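# Stand the clear bottle upright on the white plate

## Task

Put the clear bottle on the white plate so it stands upright, leave every other object undisturbed, and finish with neither gripper touching the case, the amber bottle or the clear bottle.

## Robot and tools

Robot: two arms, left_arm and right_arm, each ending in a parallel two-finger gripper. The fingers point along the gripper's own +z axis and separate along its y axis. The reported end_effector_position is the spot between the finger pads, roughly 1 cm short of the tips.

Frame: one scene frame for both arms. Origin sits at table-top height, halfway between the two nominal arm bases; +x points out over the table, +z points up, and left_arm is on the +y side (arm names do not match image left/right). Positions are in metres; orientations are quaternions written w first (qw, qx, qy, qz). Reported poses may be a few cm off, more at long reach. A BASES line, if shown, gives each base's true place.

Row format (used by every tool that commands motion): one flat list of 16 numbers covering both arms, even if only one moves: left_arm x, y, z, qw, qx, qy, qz, opening, then right_arm in the same eight-number order. x, y, z, and the quaternion are an absolute target pose for that gripper in the scene frame, not an offset. Opening runs from -1 (closed) to +1 (fully open, 0.094 m). To hold an arm still, repeat its last reported pose and desired opening exactly; to keep an orientation, repeat the same target quaternion rather than copying the drifted reported one.

execute_actions: argument actions is a list holding at most one item. Empty list = look: returns the state plus pictures. {"rows": [...], "steps": n}: 1 to 15 rows, n at most 15 (default 15), each step 1/30 s; row k is used at step k and the last row repeats. Any target more than 0.6 m from that arm's last reported position along any gripper axis gets the whole call refused, and nothing is sent. {"steps": n} without rows waits up to 300 steps counted from the previous result, so your thinking time is included. An action needs at least 3 steps; its result is taken 3 steps before it ends. Pictures come only for a look or when cameras asks for them.

move: target is one 16-number row or a list of up to 15 rows. Grippers travel in straight lines, all finishing together, lasting at least 0.5 s and at most 10 s (cut short there). speed is metres per second, 0.002 to 0.5, default 0.25 (rotation capped at double that in rad/s); one value or one per target. blend (metres, default 0) rounds corners at intermediate targets. blocking=false returns about 0.5 s after the start while the motion continues. Openings in the first row are sent at once; openings in later rows are applied only after all arms halt at that row. Moves ignore obstacles and the other arm, lag and overshoot more when fast or near full extension. Result adds a move: line with the ending (done, off_target, moving, held, fault) and limits (paced = command clipped, held = a check withheld steps). done means within 10 mm and 2 degrees; neither done nor off_target tells you about contact.

wait: seconds 0 to 10; no new command, running move continues, returns early if it finishes. stop: brakes a running move (needs room; fingers keep moving). zoom_image: camera is one of cam_high, cam_low, cam_left_wrist, cam_right_wrist; region [x0, y0, x1, y1] in pixels, max 504 by 504, on that camera's most recent image. finished_scene: scene = current scene number; ends it permanently and grades it, so call it only once the bottle stands on the plate and both grippers are clear. All camera-taking tools accept cameras: ["all"], [], or a list of names.

Controller: each step it limits the command to 100 mm and 20 degrees from the measured pose, so far targets need several actions; friction and gravity can leave a resting gripper a centimetre or more off. Elbows never fully straighten. Steer around an arm's own base; passing near it can flip the shoulder posture. The clearance check may block commands that bring an arm near the other's forearm, but not gripper-to-gripper contact, so keep grippers apart yourself. Hand target shows where each gripper is currently being driven.

Result lines: grip_measured is the measured finger opening on the -1..1 scale (reads slightly wide when empty, narrower than the object under a full squeeze). Past about 0.05 below the first-contact reading (0.11 for round parts like a bottle) the gripper squeezes at full force (50 to 64 N per pad). To release, command well above grip_measured. grip_effort_nm is gripper motor effort (negative closing), not pad force. Joint positions end with measured opening in metres; Joint torques include the arm's weight, torques 3 and 4 wrap at ±28 N m; Joint velocities say within noise when still.

Avoid: dropping or releasing a moving bottle, fast impacts, hard presses (a target far beyond a contact presses harder), arms striking each other, knocking the amber bottle or case, and anything leaving the table. Expect occasional tugs on a held object. Holding loads or stretching an arm heats motors; a MOTOR HOT line warns near 85 °C, and at 100 °C an OVER-TEMPERATURE FAULT drops that arm for 30 to 60 s or more.

Cameras: cam_high, cam_low (fixed) and cam_left_wrist, cam_right_wrist, all 672x504; calibration lines give K and T_world_to_cam for projecting scene points.

Each tool is called as name([rows], argument=value, ...), one row to a line, values as JSON.

## Session

execute_actions(actions=[], cameras=["cam_high","cam_low"])

Scene clock: 0.00 s of 4110.00 s.
left_arm: end_effector_position=(+0.8557, +0.2927, +0.3181) grip_measured=+1.000 grip_effort_nm=n/a end_effector_quat_wxyz=(+0.606, +0.311, +0.725, +0.108) | right_arm: end_effector_position=(+0.2796, -0.7614, +0.3957) grip_measured=+1.000 grip_effort_nm=n/a end_effector_quat_wxyz=(+0.666, +0.334, +0.582, -0.327)
Joint positions: left_arm=[0.126 1.962 1.694 0.006 0.352 0.673 0.094] | right_arm=[-0.877 1.101 0.693 0.509 0.083 0.056 0.094]
Joint velocities: within noise
Joint torques (N m): no reading
Motor temperatures (°C): left_arm=[29 27 30 28 30 25 29] | right_arm=[28 30 29 28 29 27 28]
Heat: left arm: hottest elbow 30 °C; right arm: hottest shoulder 30 °C.
Hand target: left_arm +0.8592, +0.2932, +0.3460; +0.621, +0.310, +0.710, +0.117 | right_arm +0.2816, -0.7639, +0.4146; +0.676, +0.329, +0.570, -0.331
Images, in order (width x height): cam_high 672x504, cam_low 672x504.

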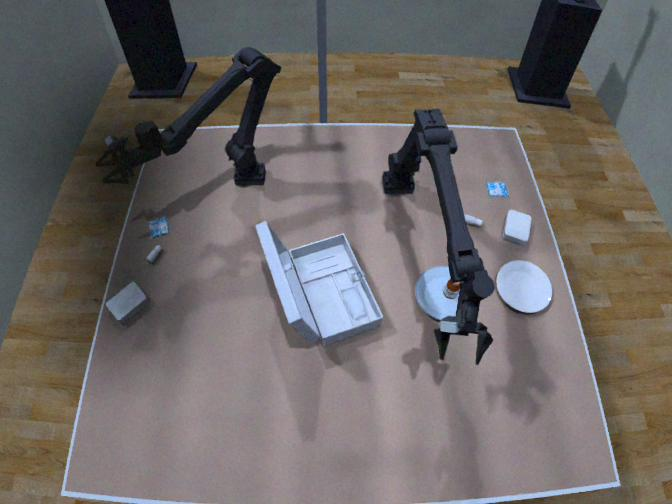

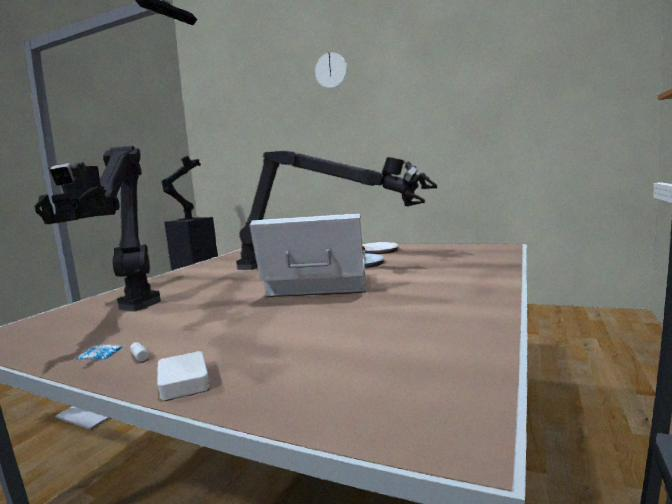

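zoom_image(camera="cam_high", region=[250, 220, 400, 350])

zoom_image(camera="cam_high", region=[400, 170, 560, 330])

execute_actions(actions=[], cameras=["cam_left_wrist"])

Scaled by 3.360 from the camera's 672x504 image, which has a finer 960x720 frame.

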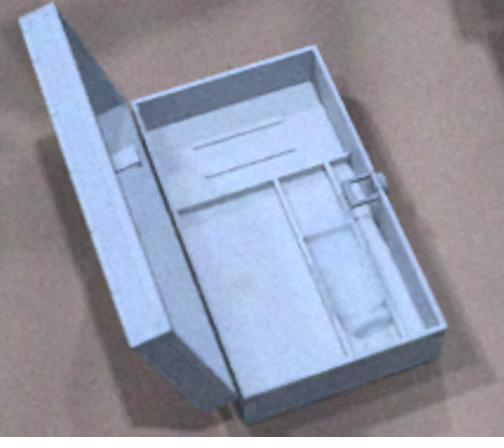

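Scaled by 3.150 from the camera's 672x504 image, which has a finer 960x720 frame.

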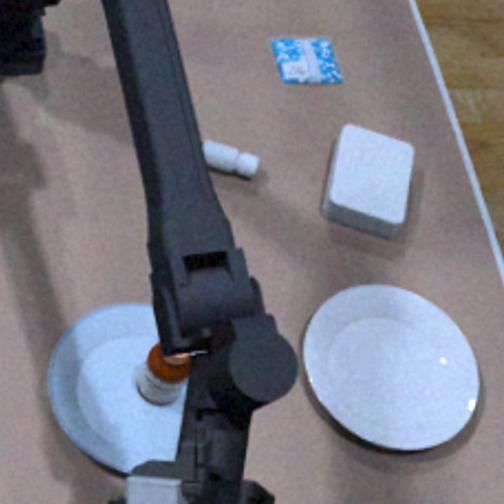

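Scene clock: 0.10 s of 4110.00 s.
left_arm: end_effector_position=(+0.8557, +0.2927, +0.3181) grip_measured=+1.000 grip_effort_nm=0.002 end_effector_quat_wxyz=(+0.606, +0.311, +0.725, +0.108) | right_arm: end_effector_position=(+0.2796, -0.7614, +0.3957) grip_measured=+1.000 grip_effort_nm=0.012 end_effector_quat_wxyz=(+0.666, +0.334, +0.582, -0.327)
Joint positions: left_arm=[0.126 1.962 1.694 0.006 0.352 0.673 0.094] | right_arm=[-0.877 1.101 0.693 0.509 0.083 0.056 0.094]
Joint velocities: within noise
Joint torques (N m): left_arm=[-0.5 -23.53 11.88 2.45 0.11 0.05] | right_arm=[0.44 -4.01 13.93 2.7 0 0.04]
Motor temperatures (°C): left_arm=[29 27 30 28 30 25 29] | right_arm=[28 30 29 28 29 27 28]
Heat: left arm: hottest elbow 30 °C; right arm: hottest shoulder 30 °C.
Hand target: left_arm +0.8592, +0.2932, +0.3460; +0.621, +0.310, +0.710, +0.117 | right_arm +0.2816, -0.7639, +0.4146; +0.676, +0.329, +0.570, -0.331
Steps of this call (1-3: nothing new was sent). Readings (end_effector_position of left_arm | right_arm):
1: (+0.8557, +0.2927, +0.3181) | (+0.2796, -0.7614, +0.3957)
2: (+0.8557, +0.2927, +0.3181) | (+0.2796, -0.7614, +0.3957)
3: the state above
Images, in order (width x height): cam_left_wrist 672x504.

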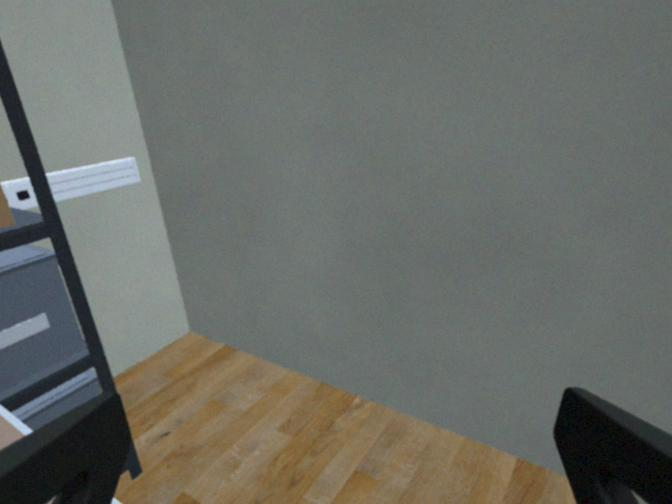

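move(target=[0.59,0.065,0.27,0,-0.191,0.982,0,1,0.2796,-0.7614,0.3957,0.666,0.334,0.582,-0.327,1], speed=0.5, cameras=["cam_high","cam_left_wrist"])

zoom_image(camera="cam_left_wrist", region=[120, 200, 540, 500])

Scene clock: 3.33 s of 4110.00 s.
left_arm: end_effector_position=(+0.5789, +0.0727, +0.2483) grip_measured=+1.000 grip_effort_nm=-0.007 end_effector_quat_wxyz=(-0.021, -0.187, +0.982, +0.012) | right_arm: end_effector_position=(+0.2796, -0.7614, +0.3957) grip_measured=+1.000 grip_effort_nm=0.012 end_effector_quat_wxyz=(+0.666, +0.334, +0.582, -0.327)
Joint positions: left_arm=[-0.307 1.886 1.883 -1.616 -0.002 -0.676 0.094] | right_arm=[-0.877 1.101 0.693 0.509 0.083 0.056 0.094]
Joint velocities: within noise
Joint torques (N m): left_arm=[-1.14 -20.31 12.83 -0.03 0.05 -0.04] | right_arm=[0.38 -4.13 11.28 2.54 -0.09 0.04]
Motor temperatures (°C): left_arm=[29 28 31 28 30 25 29] | right_arm=[28 30 30 28 29 27 28]
Heat: left arm: hottest elbow 31 °C; right arm: hottest shoulder 30 °C.
Hand target: left_arm +0.5888, +0.0652, +0.2700; +0.000, -0.191, +0.982, +0.000 | right_arm +0.2796, -0.7614, +0.3956; +0.666, +0.334, +0.582, -0.327
Off the commanded pose: left_arm 0.026 m, 3 deg | right_arm 0.000 m, 0 deg.
Kept back: nothing.
move: off_target (left_arm)
camera_calibration:
cam_left_wrist: T_world_to_cam=[[0.376587, -0.925204, -0.0466921, -0.1367], [-0.826928, -0.35845, 0.433248, 0.438513], [-0.41758, -0.124545, -0.900064, 0.560328], [0, 0, 0, 1]] pos_world=[0.648079, 0.100496, 0.307964]
Images, in order (width x height): cam_high 672x504, cam_left_wrist 672x504.

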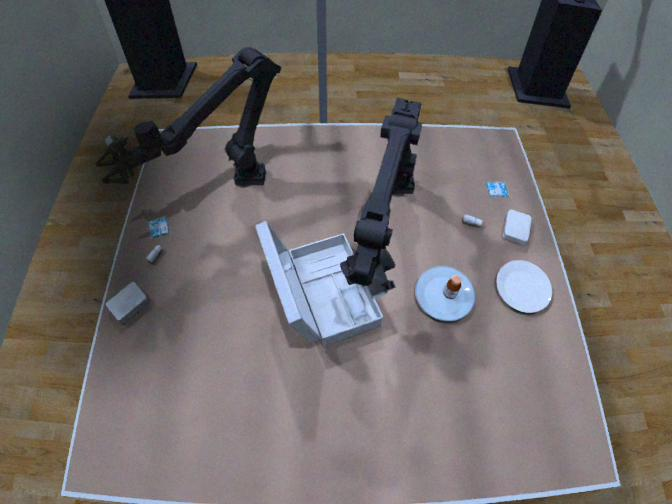

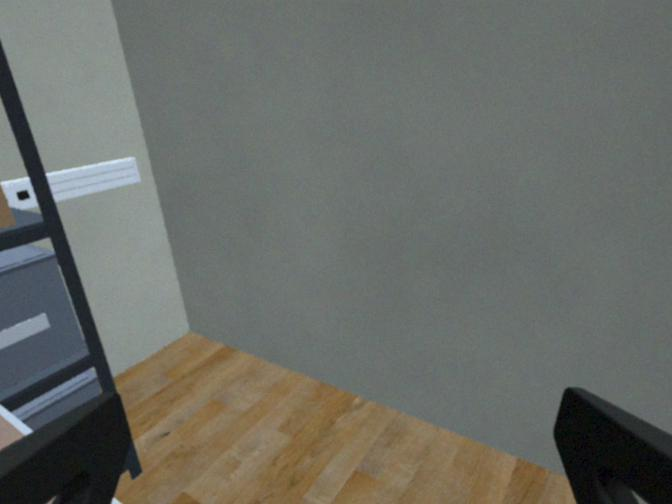

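Scaled by 1.200 from the camera's 672x504 image, which has a finer 960x720 frame.

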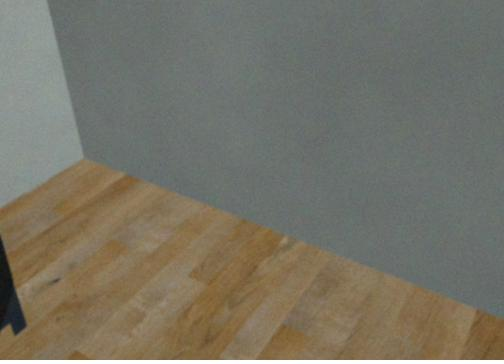

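execute_actions(actions=[], cameras=["cam_left_wrist"])

zoom_image(camera="cam_high", region=[310, 240, 400, 350])

Scene clock: 3.43 s of 4110.00 s.
left_arm: end_effector_position=(+0.5789, +0.0727, +0.2483) grip_measured=+1.000 grip_effort_nm=-0.017 end_effector_quat_wxyz=(-0.021, -0.188, +0.982, +0.012) | right_arm: end_effector_position=(+0.2796, -0.7614, +0.3957) grip_measured=+1.000 grip_effort_nm=0.007 end_effector_quat_wxyz=(+0.666, +0.334, +0.582, -0.327)
Joint positions: left_arm=[-0.307 1.886 1.883 -1.616 -0.002 -0.677 0.094] | right_arm=[-0.877 1.101 0.693 0.509 0.083 0.056 0.094]
Joint velocities: within noise
Joint torques (N m): left_arm=[-1.08 -20.25 12.78 0.02 0.05 0] | right_arm=[0.38 -4.01 11.29 2.54 -0.08 0.03]
Motor temperatures (°C): left_arm=[29 28 31 28 30 25 29] | right_arm=[28 30 30 28 29 27 28]
Heat: left arm: hottest elbow 31 °C; right arm: hottest shoulder 30 °C.
Hand target: left_arm +0.5888, +0.0652, +0.2700; +0.000, -0.191, +0.982, -0.001 | right_arm +0.2796, -0.7614, +0.3956; +0.666, +0.334, +0.582, -0.327
Off the commanded pose: left_arm 0.026 m, 3 deg | right_arm 0.000 m, 0 deg.
Steps of this call (1-3: nothing new was sent). Readings (end_effector_position of left_arm | right_arm):
1: (+0.5789, +0.0727, +0.2483) | (+0.2796, -0.7614, +0.3957)
2: (+0.5789, +0.0727, +0.2483) | (+0.2796, -0.7614, +0.3957)
3: the state above
camera_calibration:
cam_left_wrist: T_world_to_cam=[[0.377998, -0.924625, -0.0467478, -0.137545], [-0.826391, -0.359741, 0.433203, 0.438307], [-0.417368, -0.125118, -0.900083, 0.560252], [0, 0, 0, 1]] pos_world=[0.648036, 0.100597, 0.307967]
Images, in order (width x height): cam_left_wrist 672x504.

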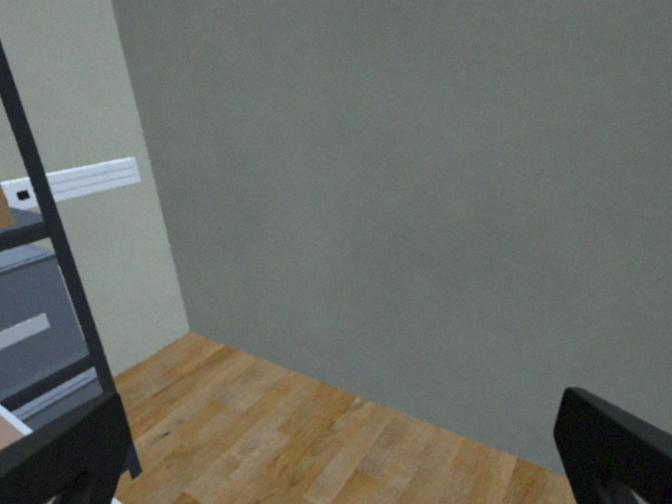

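This scene's latest camera images include none from cam_high. They are from: cam_left_wrist. cam_high's image comes with the result of a call that names it in "cameras".

execute_actions(actions=[], cameras=["cam_high","cam_low"])

zoom_image(camera="cam_high", region=[310, 240, 400, 350])

zoom_image(camera="cam_low", region=[240, 120, 440, 320])

Scene clock: 3.57 s of 4110.00 s.
left_arm: end_effector_position=(+0.5789, +0.0727, +0.2483) grip_measured=+1.000 grip_effort_nm=-0.012 end_effector_quat_wxyz=(-0.021, -0.189, +0.982, +0.012) | right_arm: end_effector_position=(+0.2796, -0.7614, +0.3957) grip_measured=+1.000 grip_effort_nm=0.007 end_effector_quat_wxyz=(+0.666, +0.334, +0.582, -0.327)
Joint positions: left_arm=[-0.307 1.886 1.883 -1.616 -0.002 -0.678 0.094] | right_arm=[-0.877 1.101 0.693 0.509 0.083 0.056 0.094]
Joint velocities: within noise
Joint torques (N m): left_arm=[-1.14 -20.25 12.83 -0.02 0.05 -0.03] | right_arm=[0.38 -4.07 11.28 2.54 -0.08 0.03]
Motor temperatures (°C): left_arm=[29 28 31 28 30 25 29] | right_arm=[28 30 30 28 29 27 28]
Heat: left arm: hottest elbow 31 °C; right arm: hottest shoulder 30 °C.
Hand target: left_arm +0.5888, +0.0652, +0.2700; +0.000, -0.191, +0.982, -0.001 | right_arm +0.2796, -0.7614, +0.3956; +0.666, +0.334, +0.582, -0.327
Off the commanded pose: left_arm 0.026 m, 3 deg | right_arm 0.000 m, 0 deg.
Steps of this call (1-4: nothing new was sent). Readings (end_effector_position of left_arm | right_arm):
1: (+0.5789, +0.0727, +0.2483) | (+0.2796, -0.7614, +0.3957)
2: (+0.5789, +0.0727, +0.2483) | (+0.2796, -0.7614, +0.3957)
4: the state above
Images, in order (width x height): cam_high 672x504, cam_low 672x504.

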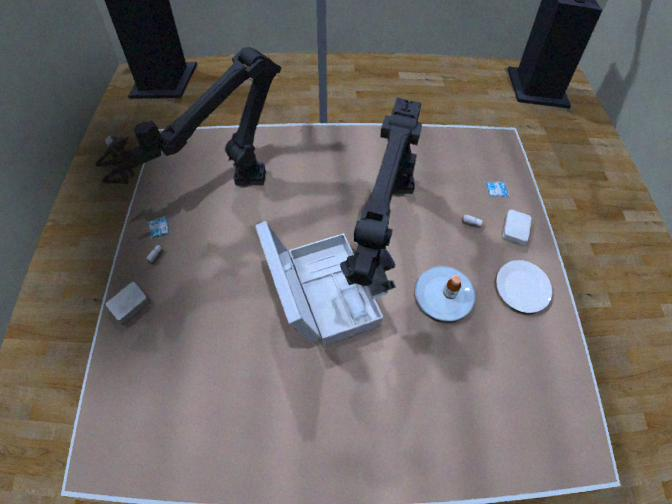

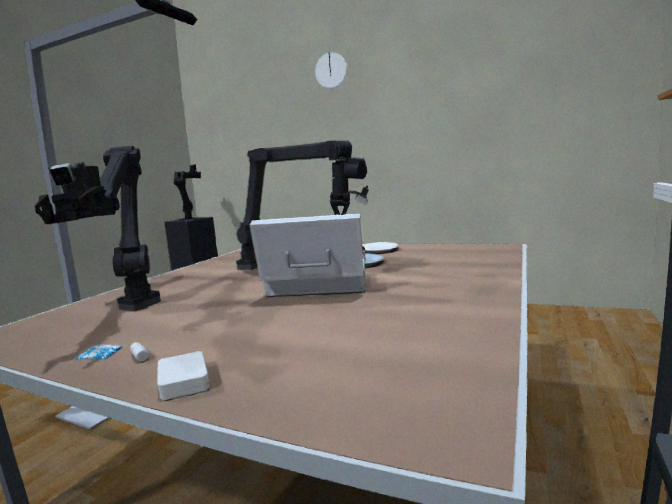

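Scaled by 4.582 from the camera's 672x504 image, which has a finer 960x720 frame.

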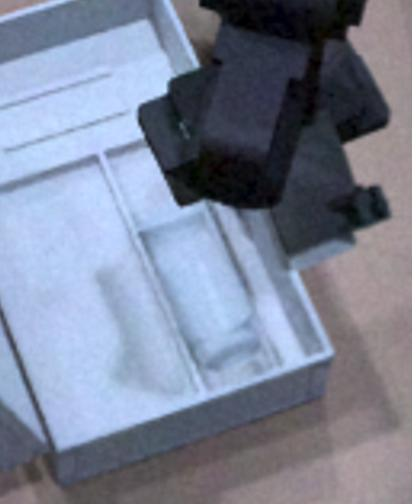

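Scaled by 2.520 from the camera's 672x504 image, which has a finer 960x720 frame.

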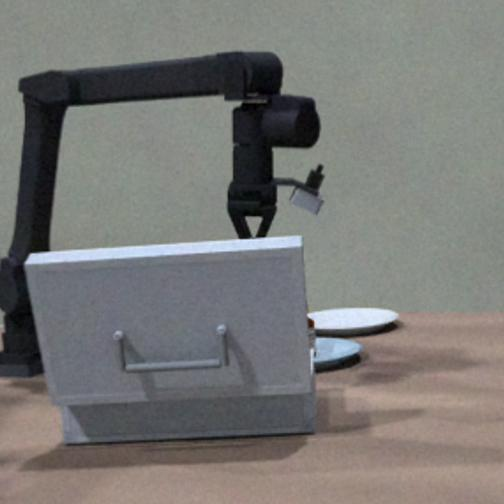

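move(target=[0.606,0.055,0.14,0.015,-0.191,0.982,-0.012,0.4,0.2796,-0.7614,0.3957,0.666,0.334,0.582,-0.327,1], speed=0.3, cameras=["cam_high","cam_low","cam_left_wrist"])

zoom_image(camera="cam_high", region=[310, 240, 400, 350])

Scene clock: 5.53 s of 4110.00 s.
left_arm: end_effector_position=(+0.6025, +0.0647, +0.1251) grip_measured=+0.403 grip_effort_nm=-0.159 end_effector_quat_wxyz=(-0.001, -0.192, +0.981, -0.001) | right_arm: end_effector_position=(+0.2796, -0.7614, +0.3957) grip_measured=+1.000 grip_effort_nm=0.007 end_effector_quat_wxyz=(+0.666, +0.334, +0.582, -0.327)
Joint positions: left_arm=[-0.307 1.973 1.688 -1.287 0.003 -0.685 0.066] | right_arm=[-0.877 1.101 0.693 0.509 0.083 0.056 0.094]
Joint velocities: within noise
Joint torques (N m): left_arm=[-1.61 -22.83 8.65 0.91 0.13 -0.02] | right_arm=[0.38 -4.01 11.29 2.55 -0.08 0.03]
Motor temperatures (°C): left_arm=[29 28 32 28 30 25 29] | right_arm=[28 30 31 28 29 27 28]
Heat: left arm: hottest elbow 32 °C; right arm: hottest elbow 31 °C.
Hand target: left_arm +0.6056, +0.0550, +0.1400; +0.015, -0.191, +0.981, -0.012 | right_arm +0.2796, -0.7614, +0.3956; +0.666, +0.334, +0.582, -0.327
Off the commanded pose: left_arm 0.018 m, 2 deg | right_arm 0.000 m, 0 deg.
Kept back: nothing.
move: off_target (left_arm)
camera_calibration:
cam_left_wrist: T_world_to_cam=[[0.386113, -0.922356, -0.0132352, -0.168897], [-0.842112, -0.358306, 0.403069, 0.521404], [-0.376515, -0.144485, -0.915074, 0.436647], [0, 0, 0, 1]] pos_world=[0.668698, 0.0941275, 0.187167]
Images, in order (width x height): cam_high 672x504, cam_low 672x504, cam_left_wrist 672x504.

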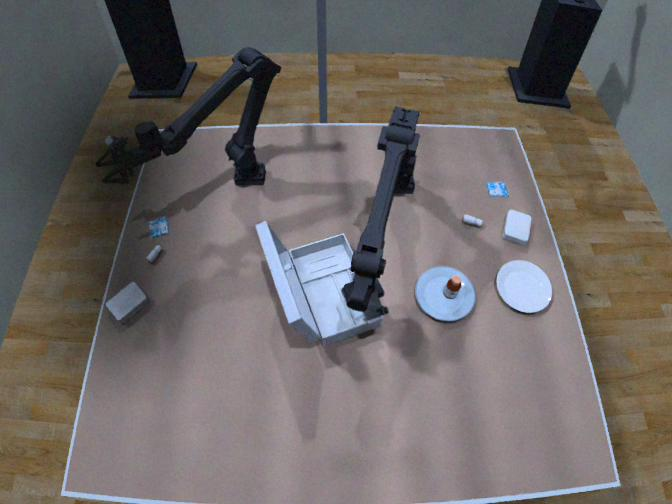

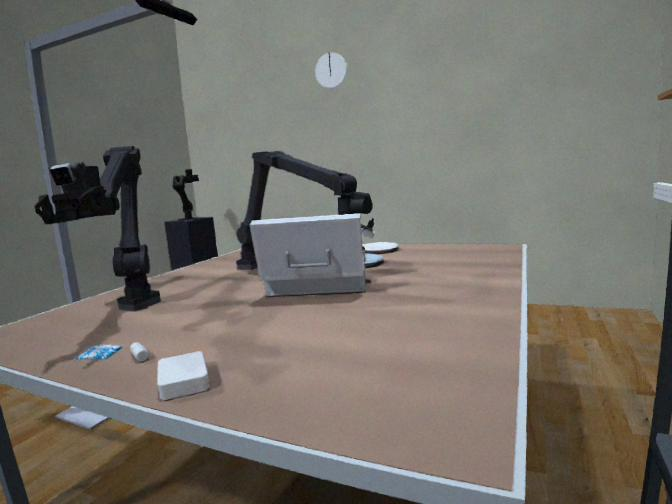

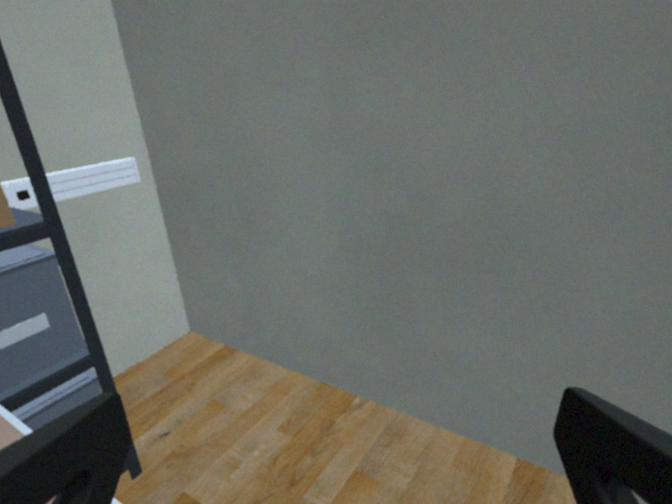

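Scaled by 4.582 from the camera's 672x504 image, which has a finer 960x720 frame.

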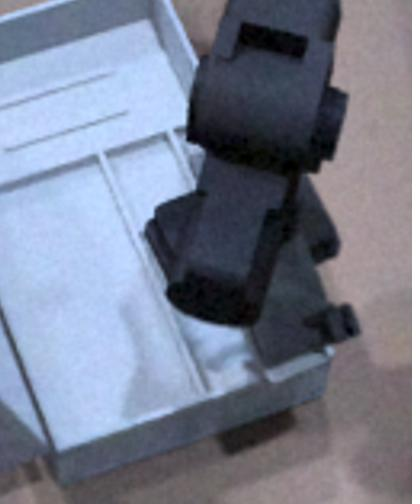

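move([
  [0.597,0.041,0.105,0.015,-0.191,0.982,-0.012,0.4,0.2796,-0.7614,0.3957,0.666,0.334,0.582,-0.327,1],
  [0.596,0.041,0.052,0.015,-0.191,0.982,-0.012,0.4,0.2796,-0.7614,0.3957,0.666,0.334,0.582,-0.327,1],
], speed=[0.2,0.06], blend=0.005, cameras=["cam_high"])

zoom_image(camera="cam_high", region=[310, 240, 400, 350])

Scene clock: 7.50 s of 4110.00 s.
left_arm: end_effector_position=(+0.5937, +0.0472, +0.0559) grip_measured=+0.403 grip_effort_nm=-0.164 end_effector_quat_wxyz=(+0.012, -0.189, +0.982, -0.005) | right_arm: end_effector_position=(+0.2796, -0.7614, +0.3957) grip_measured=+1.000 grip_effort_nm=0.007 end_effector_quat_wxyz=(+0.666, +0.334, +0.582, -0.327)
Joint positions: left_arm=[-0.341 2.016 1.562 -1.091 -0.003 -0.712 0.066] | right_arm=[-0.877 1.101 0.693 0.509 0.083 0.056 0.094]
Joint velocities: within noise
Joint torques (N m): left_arm=[-1.03 -20.54 7.6 1.25 0.31 -0.02] | right_arm=[0.32 -4.13 11.28 2.54 -0.08 0.04]
Motor temperatures (°C): left_arm=[29 29 32 28 30 25 29] | right_arm=[28 30 31 28 29 27 28]
Heat: left arm: hottest elbow 32 °C; right arm: hottest elbow 31 °C.
Hand target: left_arm +0.5959, +0.0411, +0.0522; +0.015, -0.191, +0.981, -0.012 | right_arm +0.2796, -0.7614, +0.3956; +0.666, +0.334, +0.582, -0.327
Off the commanded pose: left_arm 0.008 m, 1 deg | right_arm 0.000 m, 0 deg.
Kept back: nothing.
move: done
Images, in order (width x height): cam_high 672x504.

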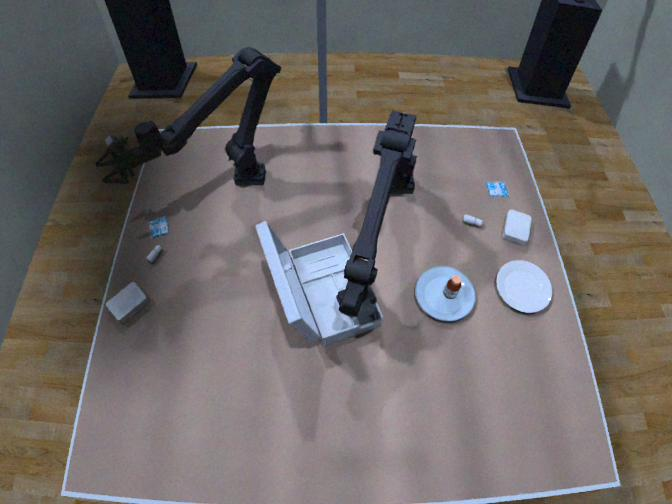

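Scaled by 4.582 from the camera's 672x504 image, which has a finer 960x720 frame.

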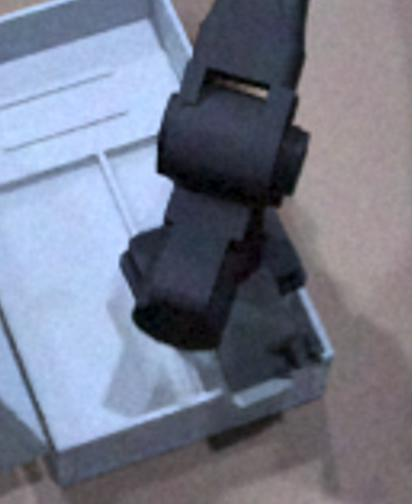

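move([
  [0.592,0.034,0.052,0.015,-0.191,0.982,-0.012,0.4,0.2796,-0.7614,0.3957,0.666,0.334,0.582,-0.327,1],
  [0.592,0.034,0.033,0.015,-0.191,0.982,-0.012,0.4,0.2796,-0.7614,0.3957,0.666,0.334,0.582,-0.327,1],
], speed=0.05, cameras=["cam_high"])

zoom_image(camera="cam_high", region=[310, 240, 400, 350])

Scene clock: 8.70 s of 4110.00 s.
left_arm: end_effector_position=(+0.5933, +0.0474, +0.0512) grip_measured=+0.403 grip_effort_nm=-0.159 end_effector_quat_wxyz=(+0.015, -0.196, +0.981, -0.007) | right_arm: end_effector_position=(+0.2796, -0.7614, +0.3957) grip_measured=+1.000 grip_effort_nm=0.007 end_effector_quat_wxyz=(+0.666, +0.334, +0.582, -0.327)
Joint positions: left_arm=[-0.341 2.016 1.549 -1.07 -0.003 -0.726 0.066] | right_arm=[-0.877 1.101 0.693 0.509 0.083 0.056 0.094]
Joint velocities: within noise
Joint torques (N m): left_arm=[-2.08 -18.78 6.68 2.26 0.3 0] | right_arm=[0.32 -4.01 11.28 2.54 -0.08 0.04]
Motor temperatures (°C): left_arm=[29 29 32 28 30 25 29] | right_arm=[28 30 31 28 29 27 28]
Heat: left arm: hottest elbow 32 °C; right arm: hottest elbow 31 °C.
Hand target: left_arm +0.5912, +0.0345, +0.0335; +0.015, -0.191, +0.981, -0.012 | right_arm +0.2796, -0.7614, +0.3956; +0.666, +0.334, +0.582, -0.327
Off the commanded pose: left_arm 0.023 m, 1 deg | right_arm 0.000 m, 0 deg.
Kept back: nothing.
move: off_target (left_arm)
Images, in order (width x height): cam_high 672x504.

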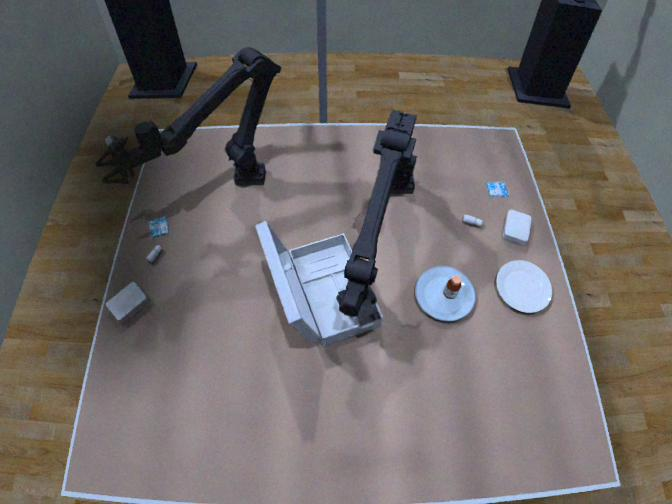

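Scaled by 4.582 from the camera's 672x504 image, which has a finer 960x720 frame.

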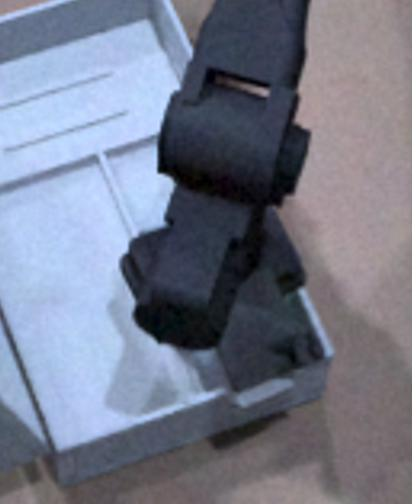

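move(target=[0.593,0.041,0.05,0.015,-0.191,0.982,-0.012,-0.6,0.2796,-0.7614,0.3957,0.666,0.334,0.582,-0.327,1], speed=0.05, cameras=[])

Scene clock: 9.63 s of 4110.00 s.
left_arm: end_effector_position=(+0.5923, +0.0505, +0.0515) grip_measured=+0.188 grip_effort_nm=-1.263 end_effector_quat_wxyz=(+0.017, -0.194, +0.981, -0.002) | right_arm: end_effector_position=(+0.2796, -0.7614, +0.3957) grip_measured=+1.000 grip_effort_nm=0.002 end_effector_quat_wxyz=(+0.666, +0.334, +0.582, -0.327)
Joint positions: left_arm=[-0.339 2.012 1.543 -1.07 -0.013 -0.721 0.056] | right_arm=[-0.877 1.101 0.693 0.509 0.083 0.056 0.094]
Joint velocities: within noise
Joint torques (N m): left_arm=[-1.32 -20.31 8.02 0.76 0.74 0.06] | right_arm=[0.32 -4.01 11.28 2.54 -0.08 0.03]
Motor temperatures (°C): left_arm=[29 29 32 28 30 25 29] | right_arm=[28 30 31 28 29 27 28]
Heat: left arm: hottest elbow 32 °C; right arm: hottest elbow 31 °C.
Hand target: left_arm +0.5929, +0.0410, +0.0501; +0.015, -0.191, +0.981, -0.012 | right_arm +0.2796, -0.7614, +0.3956; +0.666, +0.334, +0.582, -0.327
Off the commanded pose: left_arm 0.010 m, 1 deg | right_arm 0.000 m, 0 deg.
Kept back: nothing.
move: done
No camera images: "cameras" was empty.

move(target=[0.593,0.041,0.16,0.015,-0.191,0.982,-0.012,-0.6,0.2796,-0.7614,0.3957,0.666,0.334,0.582,-0.327,1], speed=0.12, cameras=["cam_high"])

zoom_image(camera="cam_high", region=[310, 240, 400, 350])

Scene clock: 11.23 s of 4110.00 s.
left_arm: end_effector_position=(+0.5714, +0.0497, +0.1183) grip_measured=+0.188 grip_effort_nm=-1.033 end_effector_quat_wxyz=(-0.023, -0.195, +0.981, +0.009) | right_arm: end_effector_position=(+0.2796, -0.7614, +0.3957) grip_measured=+1.000 grip_effort_nm=0.007 end_effector_quat_wxyz=(+0.666, +0.334, +0.582, -0.327)
Joint positions: left_arm=[-0.346 1.945 1.625 -1.299 0.008 -0.73 0.056] | right_arm=[-0.877 1.101 0.693 0.509 0.083 0.056 0.094]
Joint velocities: within noise
Joint torques (N m): left_arm=[-0.85 -23.24 12.93 -0.16 -0.15 0.14] | right_arm=[0.38 -4.01 11.29 2.54 -0.08 0.03]
Motor temperatures (°C): left_arm=[29 29 33 28 30 25 29] | right_arm=[28 31 32 28 29 27 28]
Heat: left arm: hottest elbow 33 °C; right arm: hottest elbow 32 °C.
Hand target: left_arm +0.5905, +0.0418, +0.1602; +0.015, -0.191, +0.981, -0.012 | right_arm +0.2796, -0.7614, +0.3956; +0.666, +0.334, +0.582, -0.327
Off the commanded pose: left_arm 0.048 m, 5 deg | right_arm 0.000 m, 0 deg.
Kept back: nothing.
move: off_target (left_arm)
Images, in order (width x height): cam_high 672x504.

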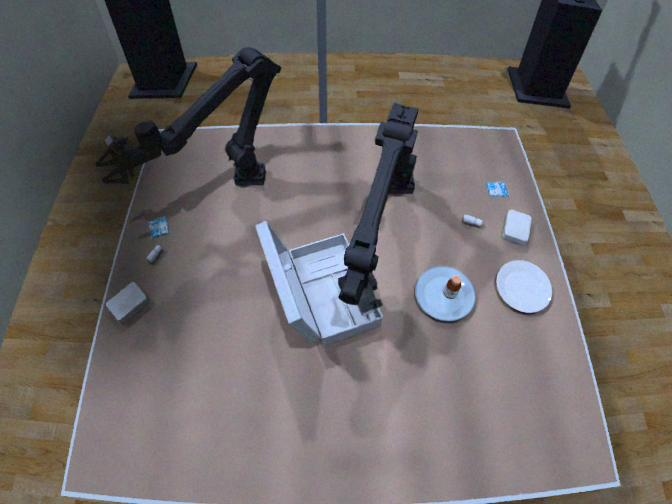

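Scaled by 4.582 from the camera's 672x504 image, which has a finer 960x720 frame.

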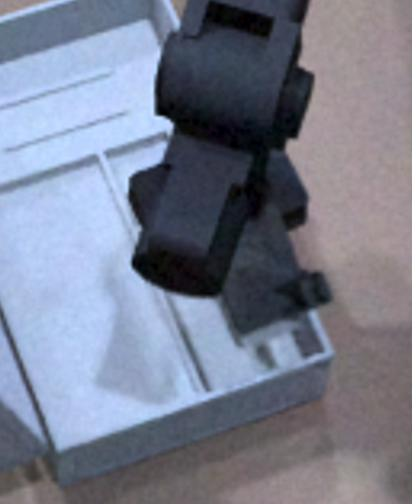

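move([
  [0.58,0.06,0.24,0.015,-0.191,0.982,-0.012,-0.6,0.2796,-0.7614,0.3957,0.666,0.334,0.582,-0.327,1],
  [0.47,0.38,0.33,0.674,-0.213,0.674,0.213,-0.6,0.2796,-0.7614,0.3957,0.666,0.334,0.582,-0.327,1],
  [0.555,0.66,0.25,0.674,-0.213,0.674,0.213,-0.6,0.2796,-0.7614,0.3957,0.666,0.334,0.582,-0.327,1],
], speed=[0.25,0.4,0.3], blend=0.04, cameras=["cam_high","cam_low"])

zoom_image(camera="cam_high", region=[450, 190, 600, 330])

zoom_image(camera="cam_low", region=[320, 150, 440, 270])

Scene clock: 15.27 s of 4110.00 s.
left_arm: end_effector_position=(+0.5371, +0.6471, +0.1894) grip_measured=+0.188 grip_effort_nm=-1.033 end_effector_quat_wxyz=(+0.630, -0.233, +0.714, +0.195) | right_arm: end_effector_position=(+0.2796, -0.7614, +0.3957) grip_measured=+1.000 grip_effort_nm=0.007 end_effector_quat_wxyz=(+0.666, +0.334, +0.582, -0.327)
Joint positions: left_arm=[0.688 1.764 0.887 0.747 0.079 -0.005 0.056] | right_arm=[-0.877 1.101 0.693 0.509 0.083 0.056 0.094]
Joint velocities: within noise
Joint torques (N m): left_arm=[-0.67 -18.67 11.52 3.71 0.17 0.14] | right_arm=[0.32 -4.01 11.29 2.55 -0.08 0.04]
Motor temperatures (°C): left_arm=[29 29 34 28 30 25 29] | right_arm=[28 31 32 28 29 27 28]
Heat: left arm: hottest elbow 34 °C; right arm: hottest elbow 32 °C.
Hand target: left_arm +0.5511, +0.6569, +0.2503; +0.674, -0.213, +0.674, +0.213 | right_arm +0.2796, -0.7614, +0.3956; +0.666, +0.334, +0.582, -0.327
Off the commanded pose: left_arm 0.064 m, 7 deg | right_arm 0.000 m, 0 deg.
Kept back: nothing.
move: off_target (left_arm)
Images, in order (width x height): cam_high 672x504, cam_low 672x504.

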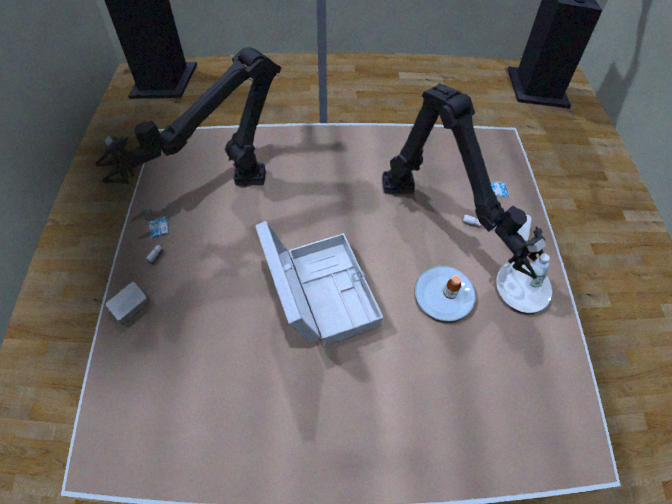

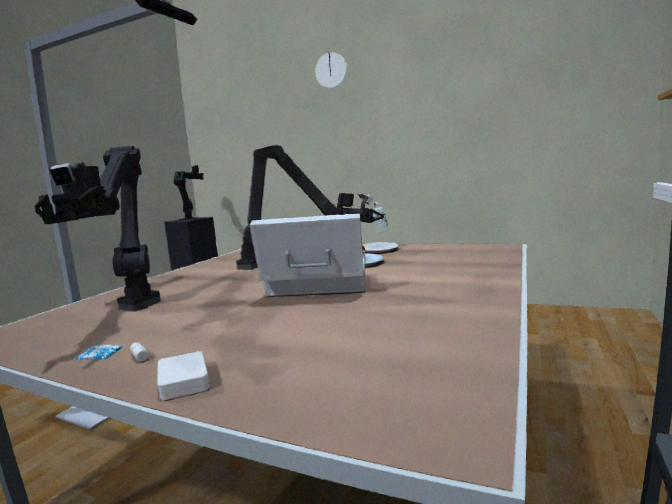

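Scaled by 3.360 from the camera's 672x504 image, which has a finer 960x720 frame.

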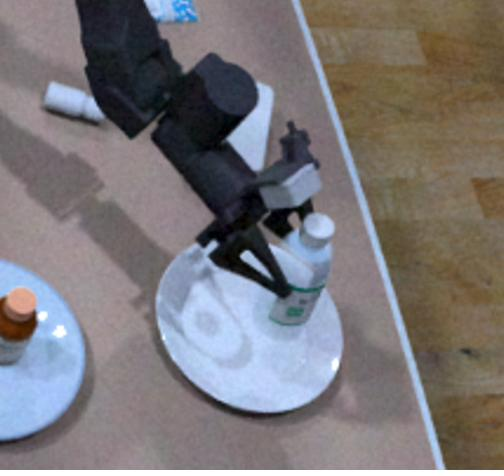

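Scaled by 4.200 from the camera's 672x504 image, which has a finer 960x720 frame.

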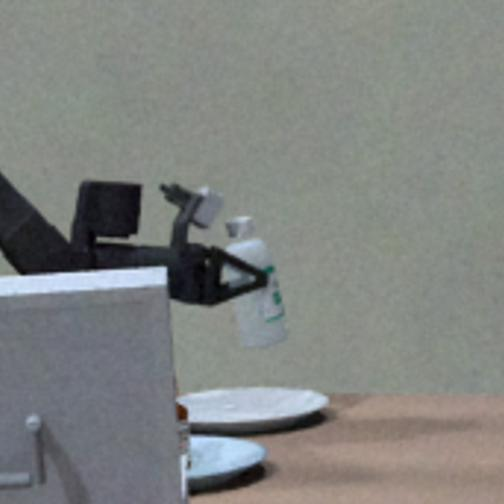

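move(target=[0.53,0.678,0.175,0.613,-0.248,0.731,0.172,-0.6,0.2796,-0.7614,0.3957,0.666,0.334,0.582,-0.327,1], speed=0.2, cameras=["cam_high","cam_low"])

zoom_image(camera="cam_high", region=[450, 190, 600, 330])

zoom_image(camera="cam_low", region=[320, 150, 440, 270])

Scene clock: 17.07 s of 4110.00 s.
left_arm: end_effector_position=(+0.5172, +0.6624, +0.1330) grip_measured=+0.188 grip_effort_nm=-1.033 end_effector_quat_wxyz=(+0.581, -0.255, +0.756, +0.161) | right_arm: end_effector_position=(+0.2796, -0.7614, +0.3957) grip_measured=+1.000 grip_effort_nm=0.007 end_effector_quat_wxyz=(+0.666, +0.334, +0.582, -0.327)
Joint positions: left_arm=[0.745 1.818 0.887 0.651 0.151 -0.012 0.056] | right_arm=[-0.877 1.101 0.693 0.509 0.083 0.056 0.094]
Joint velocities: within noise
Joint torques (N m): left_arm=[-0.15 -18.78 9.94 2.7 0.24 -0.02] | right_arm=[0.32 -4.07 11.3 2.54 -0.08 0.04]
Motor temperatures (°C): left_arm=[29 29 34 29 30 25 29] | right_arm=[28 31 33 28 29 27 28]
Heat: left arm: hottest elbow 34 °C; right arm: hottest elbow 33 °C.
Hand target: left_arm +0.5282, +0.6763, +0.1754; +0.613, -0.248, +0.731, +0.172 | right_arm +0.2796, -0.7614, +0.3956; +0.666, +0.334, +0.582, -0.327
Off the commanded pose: left_arm 0.047 m, 5 deg | right_arm 0.000 m, 0 deg.
Kept back: nothing.
move: off_target (left_arm)
Images, in order (width x height): cam_high 672x504, cam_low 672x504.

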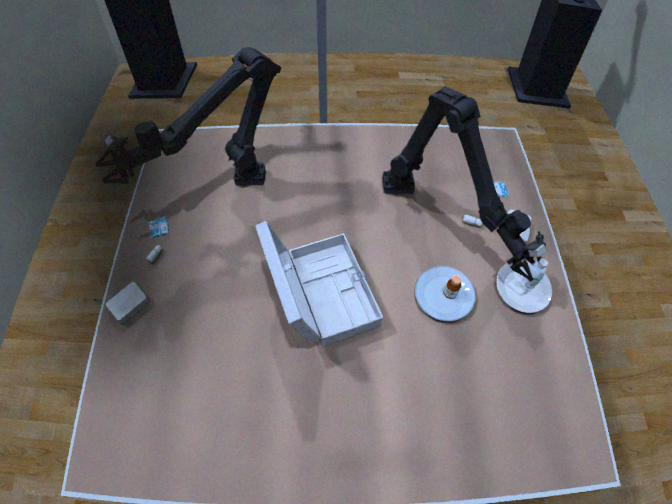

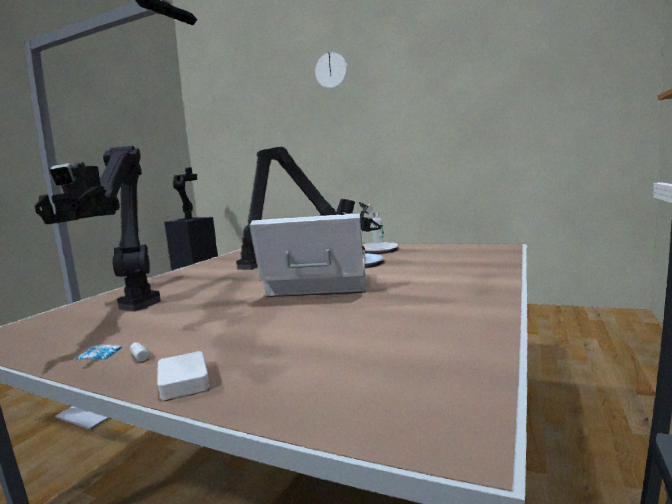

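Scaled by 3.360 from the camera's 672x504 image, which has a finer 960x720 frame.

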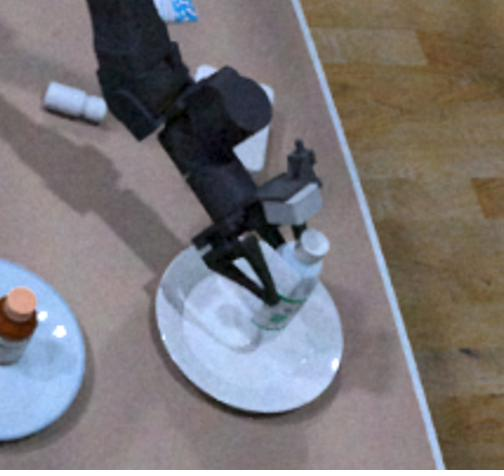

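Scaled by 4.200 from the camera's 672x504 image, which has a finer 960x720 frame.

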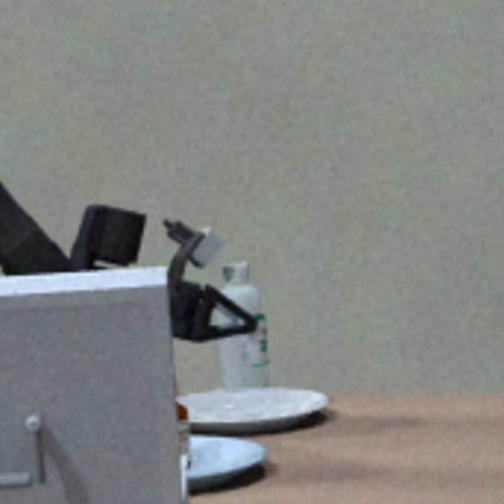

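move(target=[0.526,0.678,0.148,0.609,-0.249,0.735,0.170,-0.6,0.2796,-0.7614,0.3957,0.666,0.334,0.582,-0.327,1], speed=0.06, cameras=["cam_low"])

zoom_image(camera="cam_low", region=[320, 150, 440, 270])

Scene clock: 18.13 s of 4110.00 s.
left_arm: end_effector_position=(+0.5182, +0.6617, +0.1113) grip_measured=+0.188 grip_effort_nm=-1.023 end_effector_quat_wxyz=(+0.576, -0.256, +0.761, +0.156) | right_arm: end_effector_position=(+0.2796, -0.7614, +0.3957) grip_measured=+1.000 grip_effort_nm=0.007 end_effector_quat_wxyz=(+0.666, +0.334, +0.582, -0.327)
Joint positions: left_arm=[0.745 1.864 0.887 0.68 0.158 -0.012 0.056] | right_arm=[-0.877 1.101 0.693 0.509 0.083 0.056 0.094]
Joint velocities: within noise
Joint torques (N m): left_arm=[0.26 -18.55 8.53 3.81 0.25 0.02] | right_arm=[0.38 -4.07 11.29 2.52 -0.09 0.04]
Motor temperatures (°C): left_arm=[29 29 34 29 30 25 29] | right_arm=[28 31 33 28 29 27 28]
Heat: left arm: hottest elbow 34 °C; right arm: hottest elbow 33 °C.
Hand target: left_arm +0.5247, +0.6768, +0.1484; +0.608, -0.248, +0.734, +0.170 | right_arm +0.2796, -0.7614, +0.3956; +0.666, +0.334, +0.582, -0.327
Off the commanded pose: left_arm 0.041 m, 5 deg | right_arm 0.000 m, 0 deg.
Kept back: nothing.
move: off_target (left_arm)
Images, in order (width x height): cam_low 672x504.

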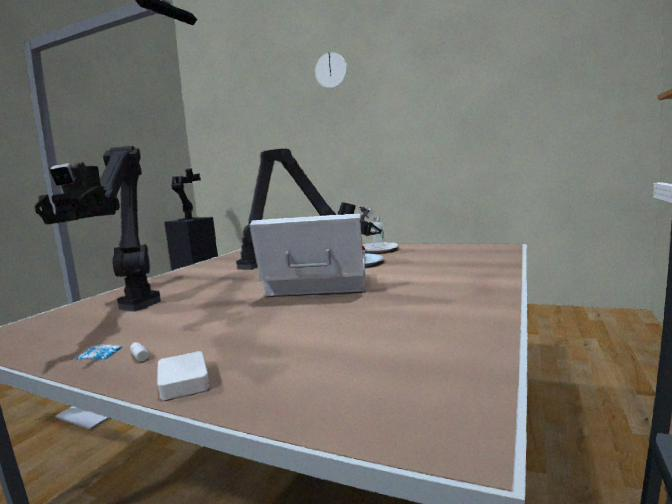

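Scaled by 4.200 from the camera's 672x504 image, which has a finer 960x720 frame.

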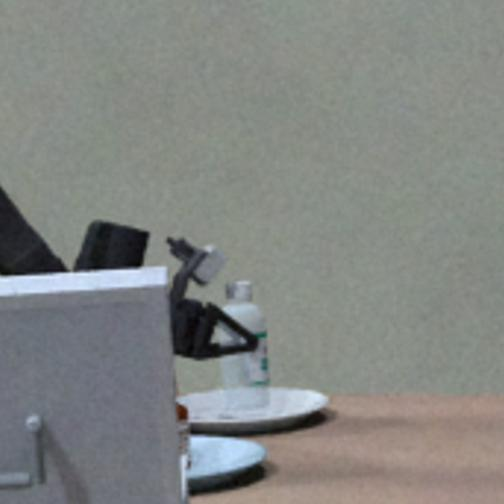

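move(target=[0.526,0.678,0.132,0.609,-0.249,0.735,0.170,-0.6,0.2796,-0.7614,0.3957,0.666,0.334,0.582,-0.327,1], speed=0.04, cameras=["cam_low","cam_high"])

zoom_image(camera="cam_low", region=[320, 150, 440, 270])

zoom_image(camera="cam_high", region=[450, 190, 600, 330])

Scene clock: 19.13 s of 4110.00 s.
left_arm: end_effector_position=(+0.5191, +0.6625, +0.0997) grip_measured=+0.188 grip_effort_nm=-1.038 end_effector_quat_wxyz=(+0.578, -0.255, +0.759, +0.157) | right_arm: end_effector_position=(+0.2796, -0.7614, +0.3957) grip_measured=+1.000 grip_effort_nm=0.012 end_effector_quat_wxyz=(+0.666, +0.334, +0.582, -0.327)
Joint positions: left_arm=[0.745 1.898 0.887 0.722 0.158 -0.012 0.056] | right_arm=[-0.877 1.101 0.693 0.509 0.083 0.056 0.094]
Joint velocities: within noise
Joint torques (N m): left_arm=[0.26 -18.43 8.02 3.82 0.23 0.01] | right_arm=[0.38 -4.01 11.29 2.54 -0.08 0.03]
Motor temperatures (°C): left_arm=[29 30 34 29 30 25 29] | right_arm=[28 31 33 28 29 27 28]
Heat: left arm: hottest elbow 34 °C; right arm: hottest elbow 33 °C.
Hand target: left_arm +0.5249, +0.6770, +0.1323; +0.608, -0.249, +0.734, +0.170 | right_arm +0.2796, -0.7614, +0.3956; +0.666, +0.334, +0.582, -0.327
Off the commanded pose: left_arm 0.036 m, 5 deg | right_arm 0.000 m, 0 deg.
Kept back: nothing.
move: off_target (left_arm)
Images, in order (width x height): cam_high 672x504, cam_low 672x504.

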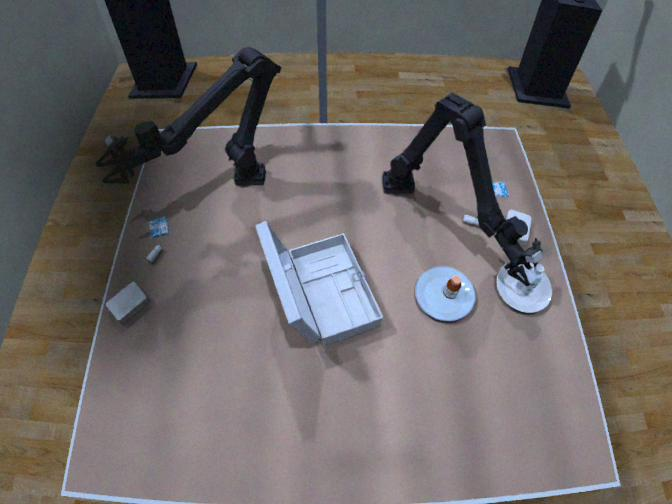

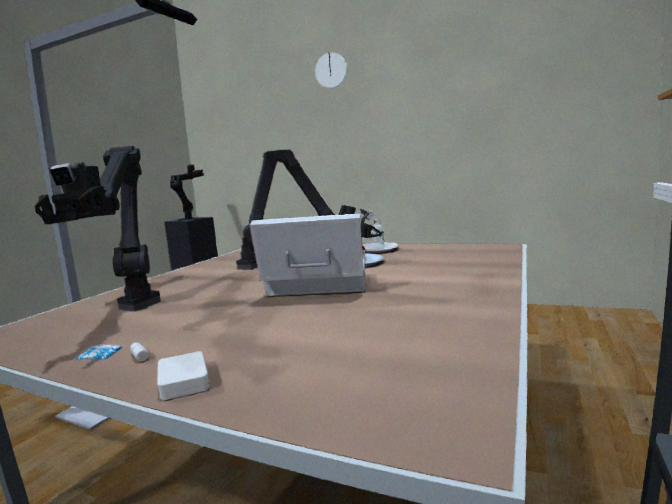

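Scaled by 4.200 from the camera's 672x504 image, which has a finer 960x720 frame.

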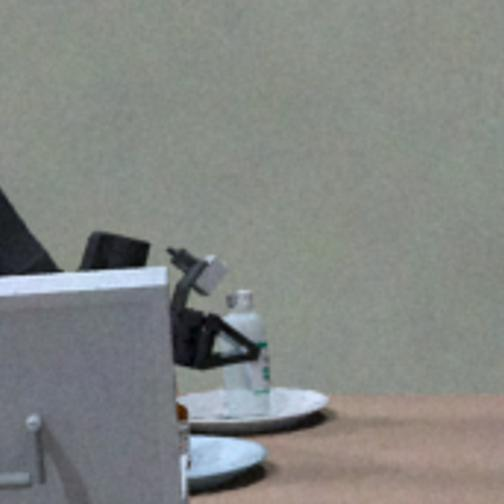

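Scaled by 3.360 from the camera's 672x504 image, which has a finer 960x720 frame.

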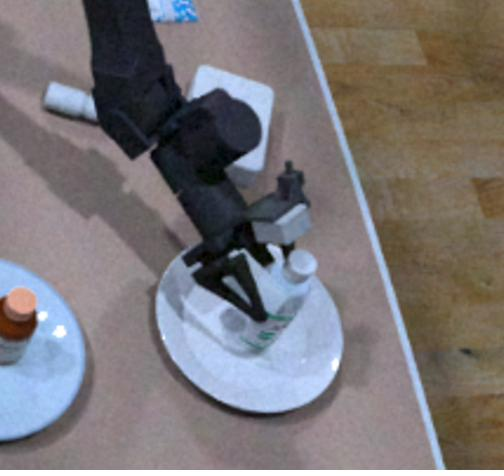

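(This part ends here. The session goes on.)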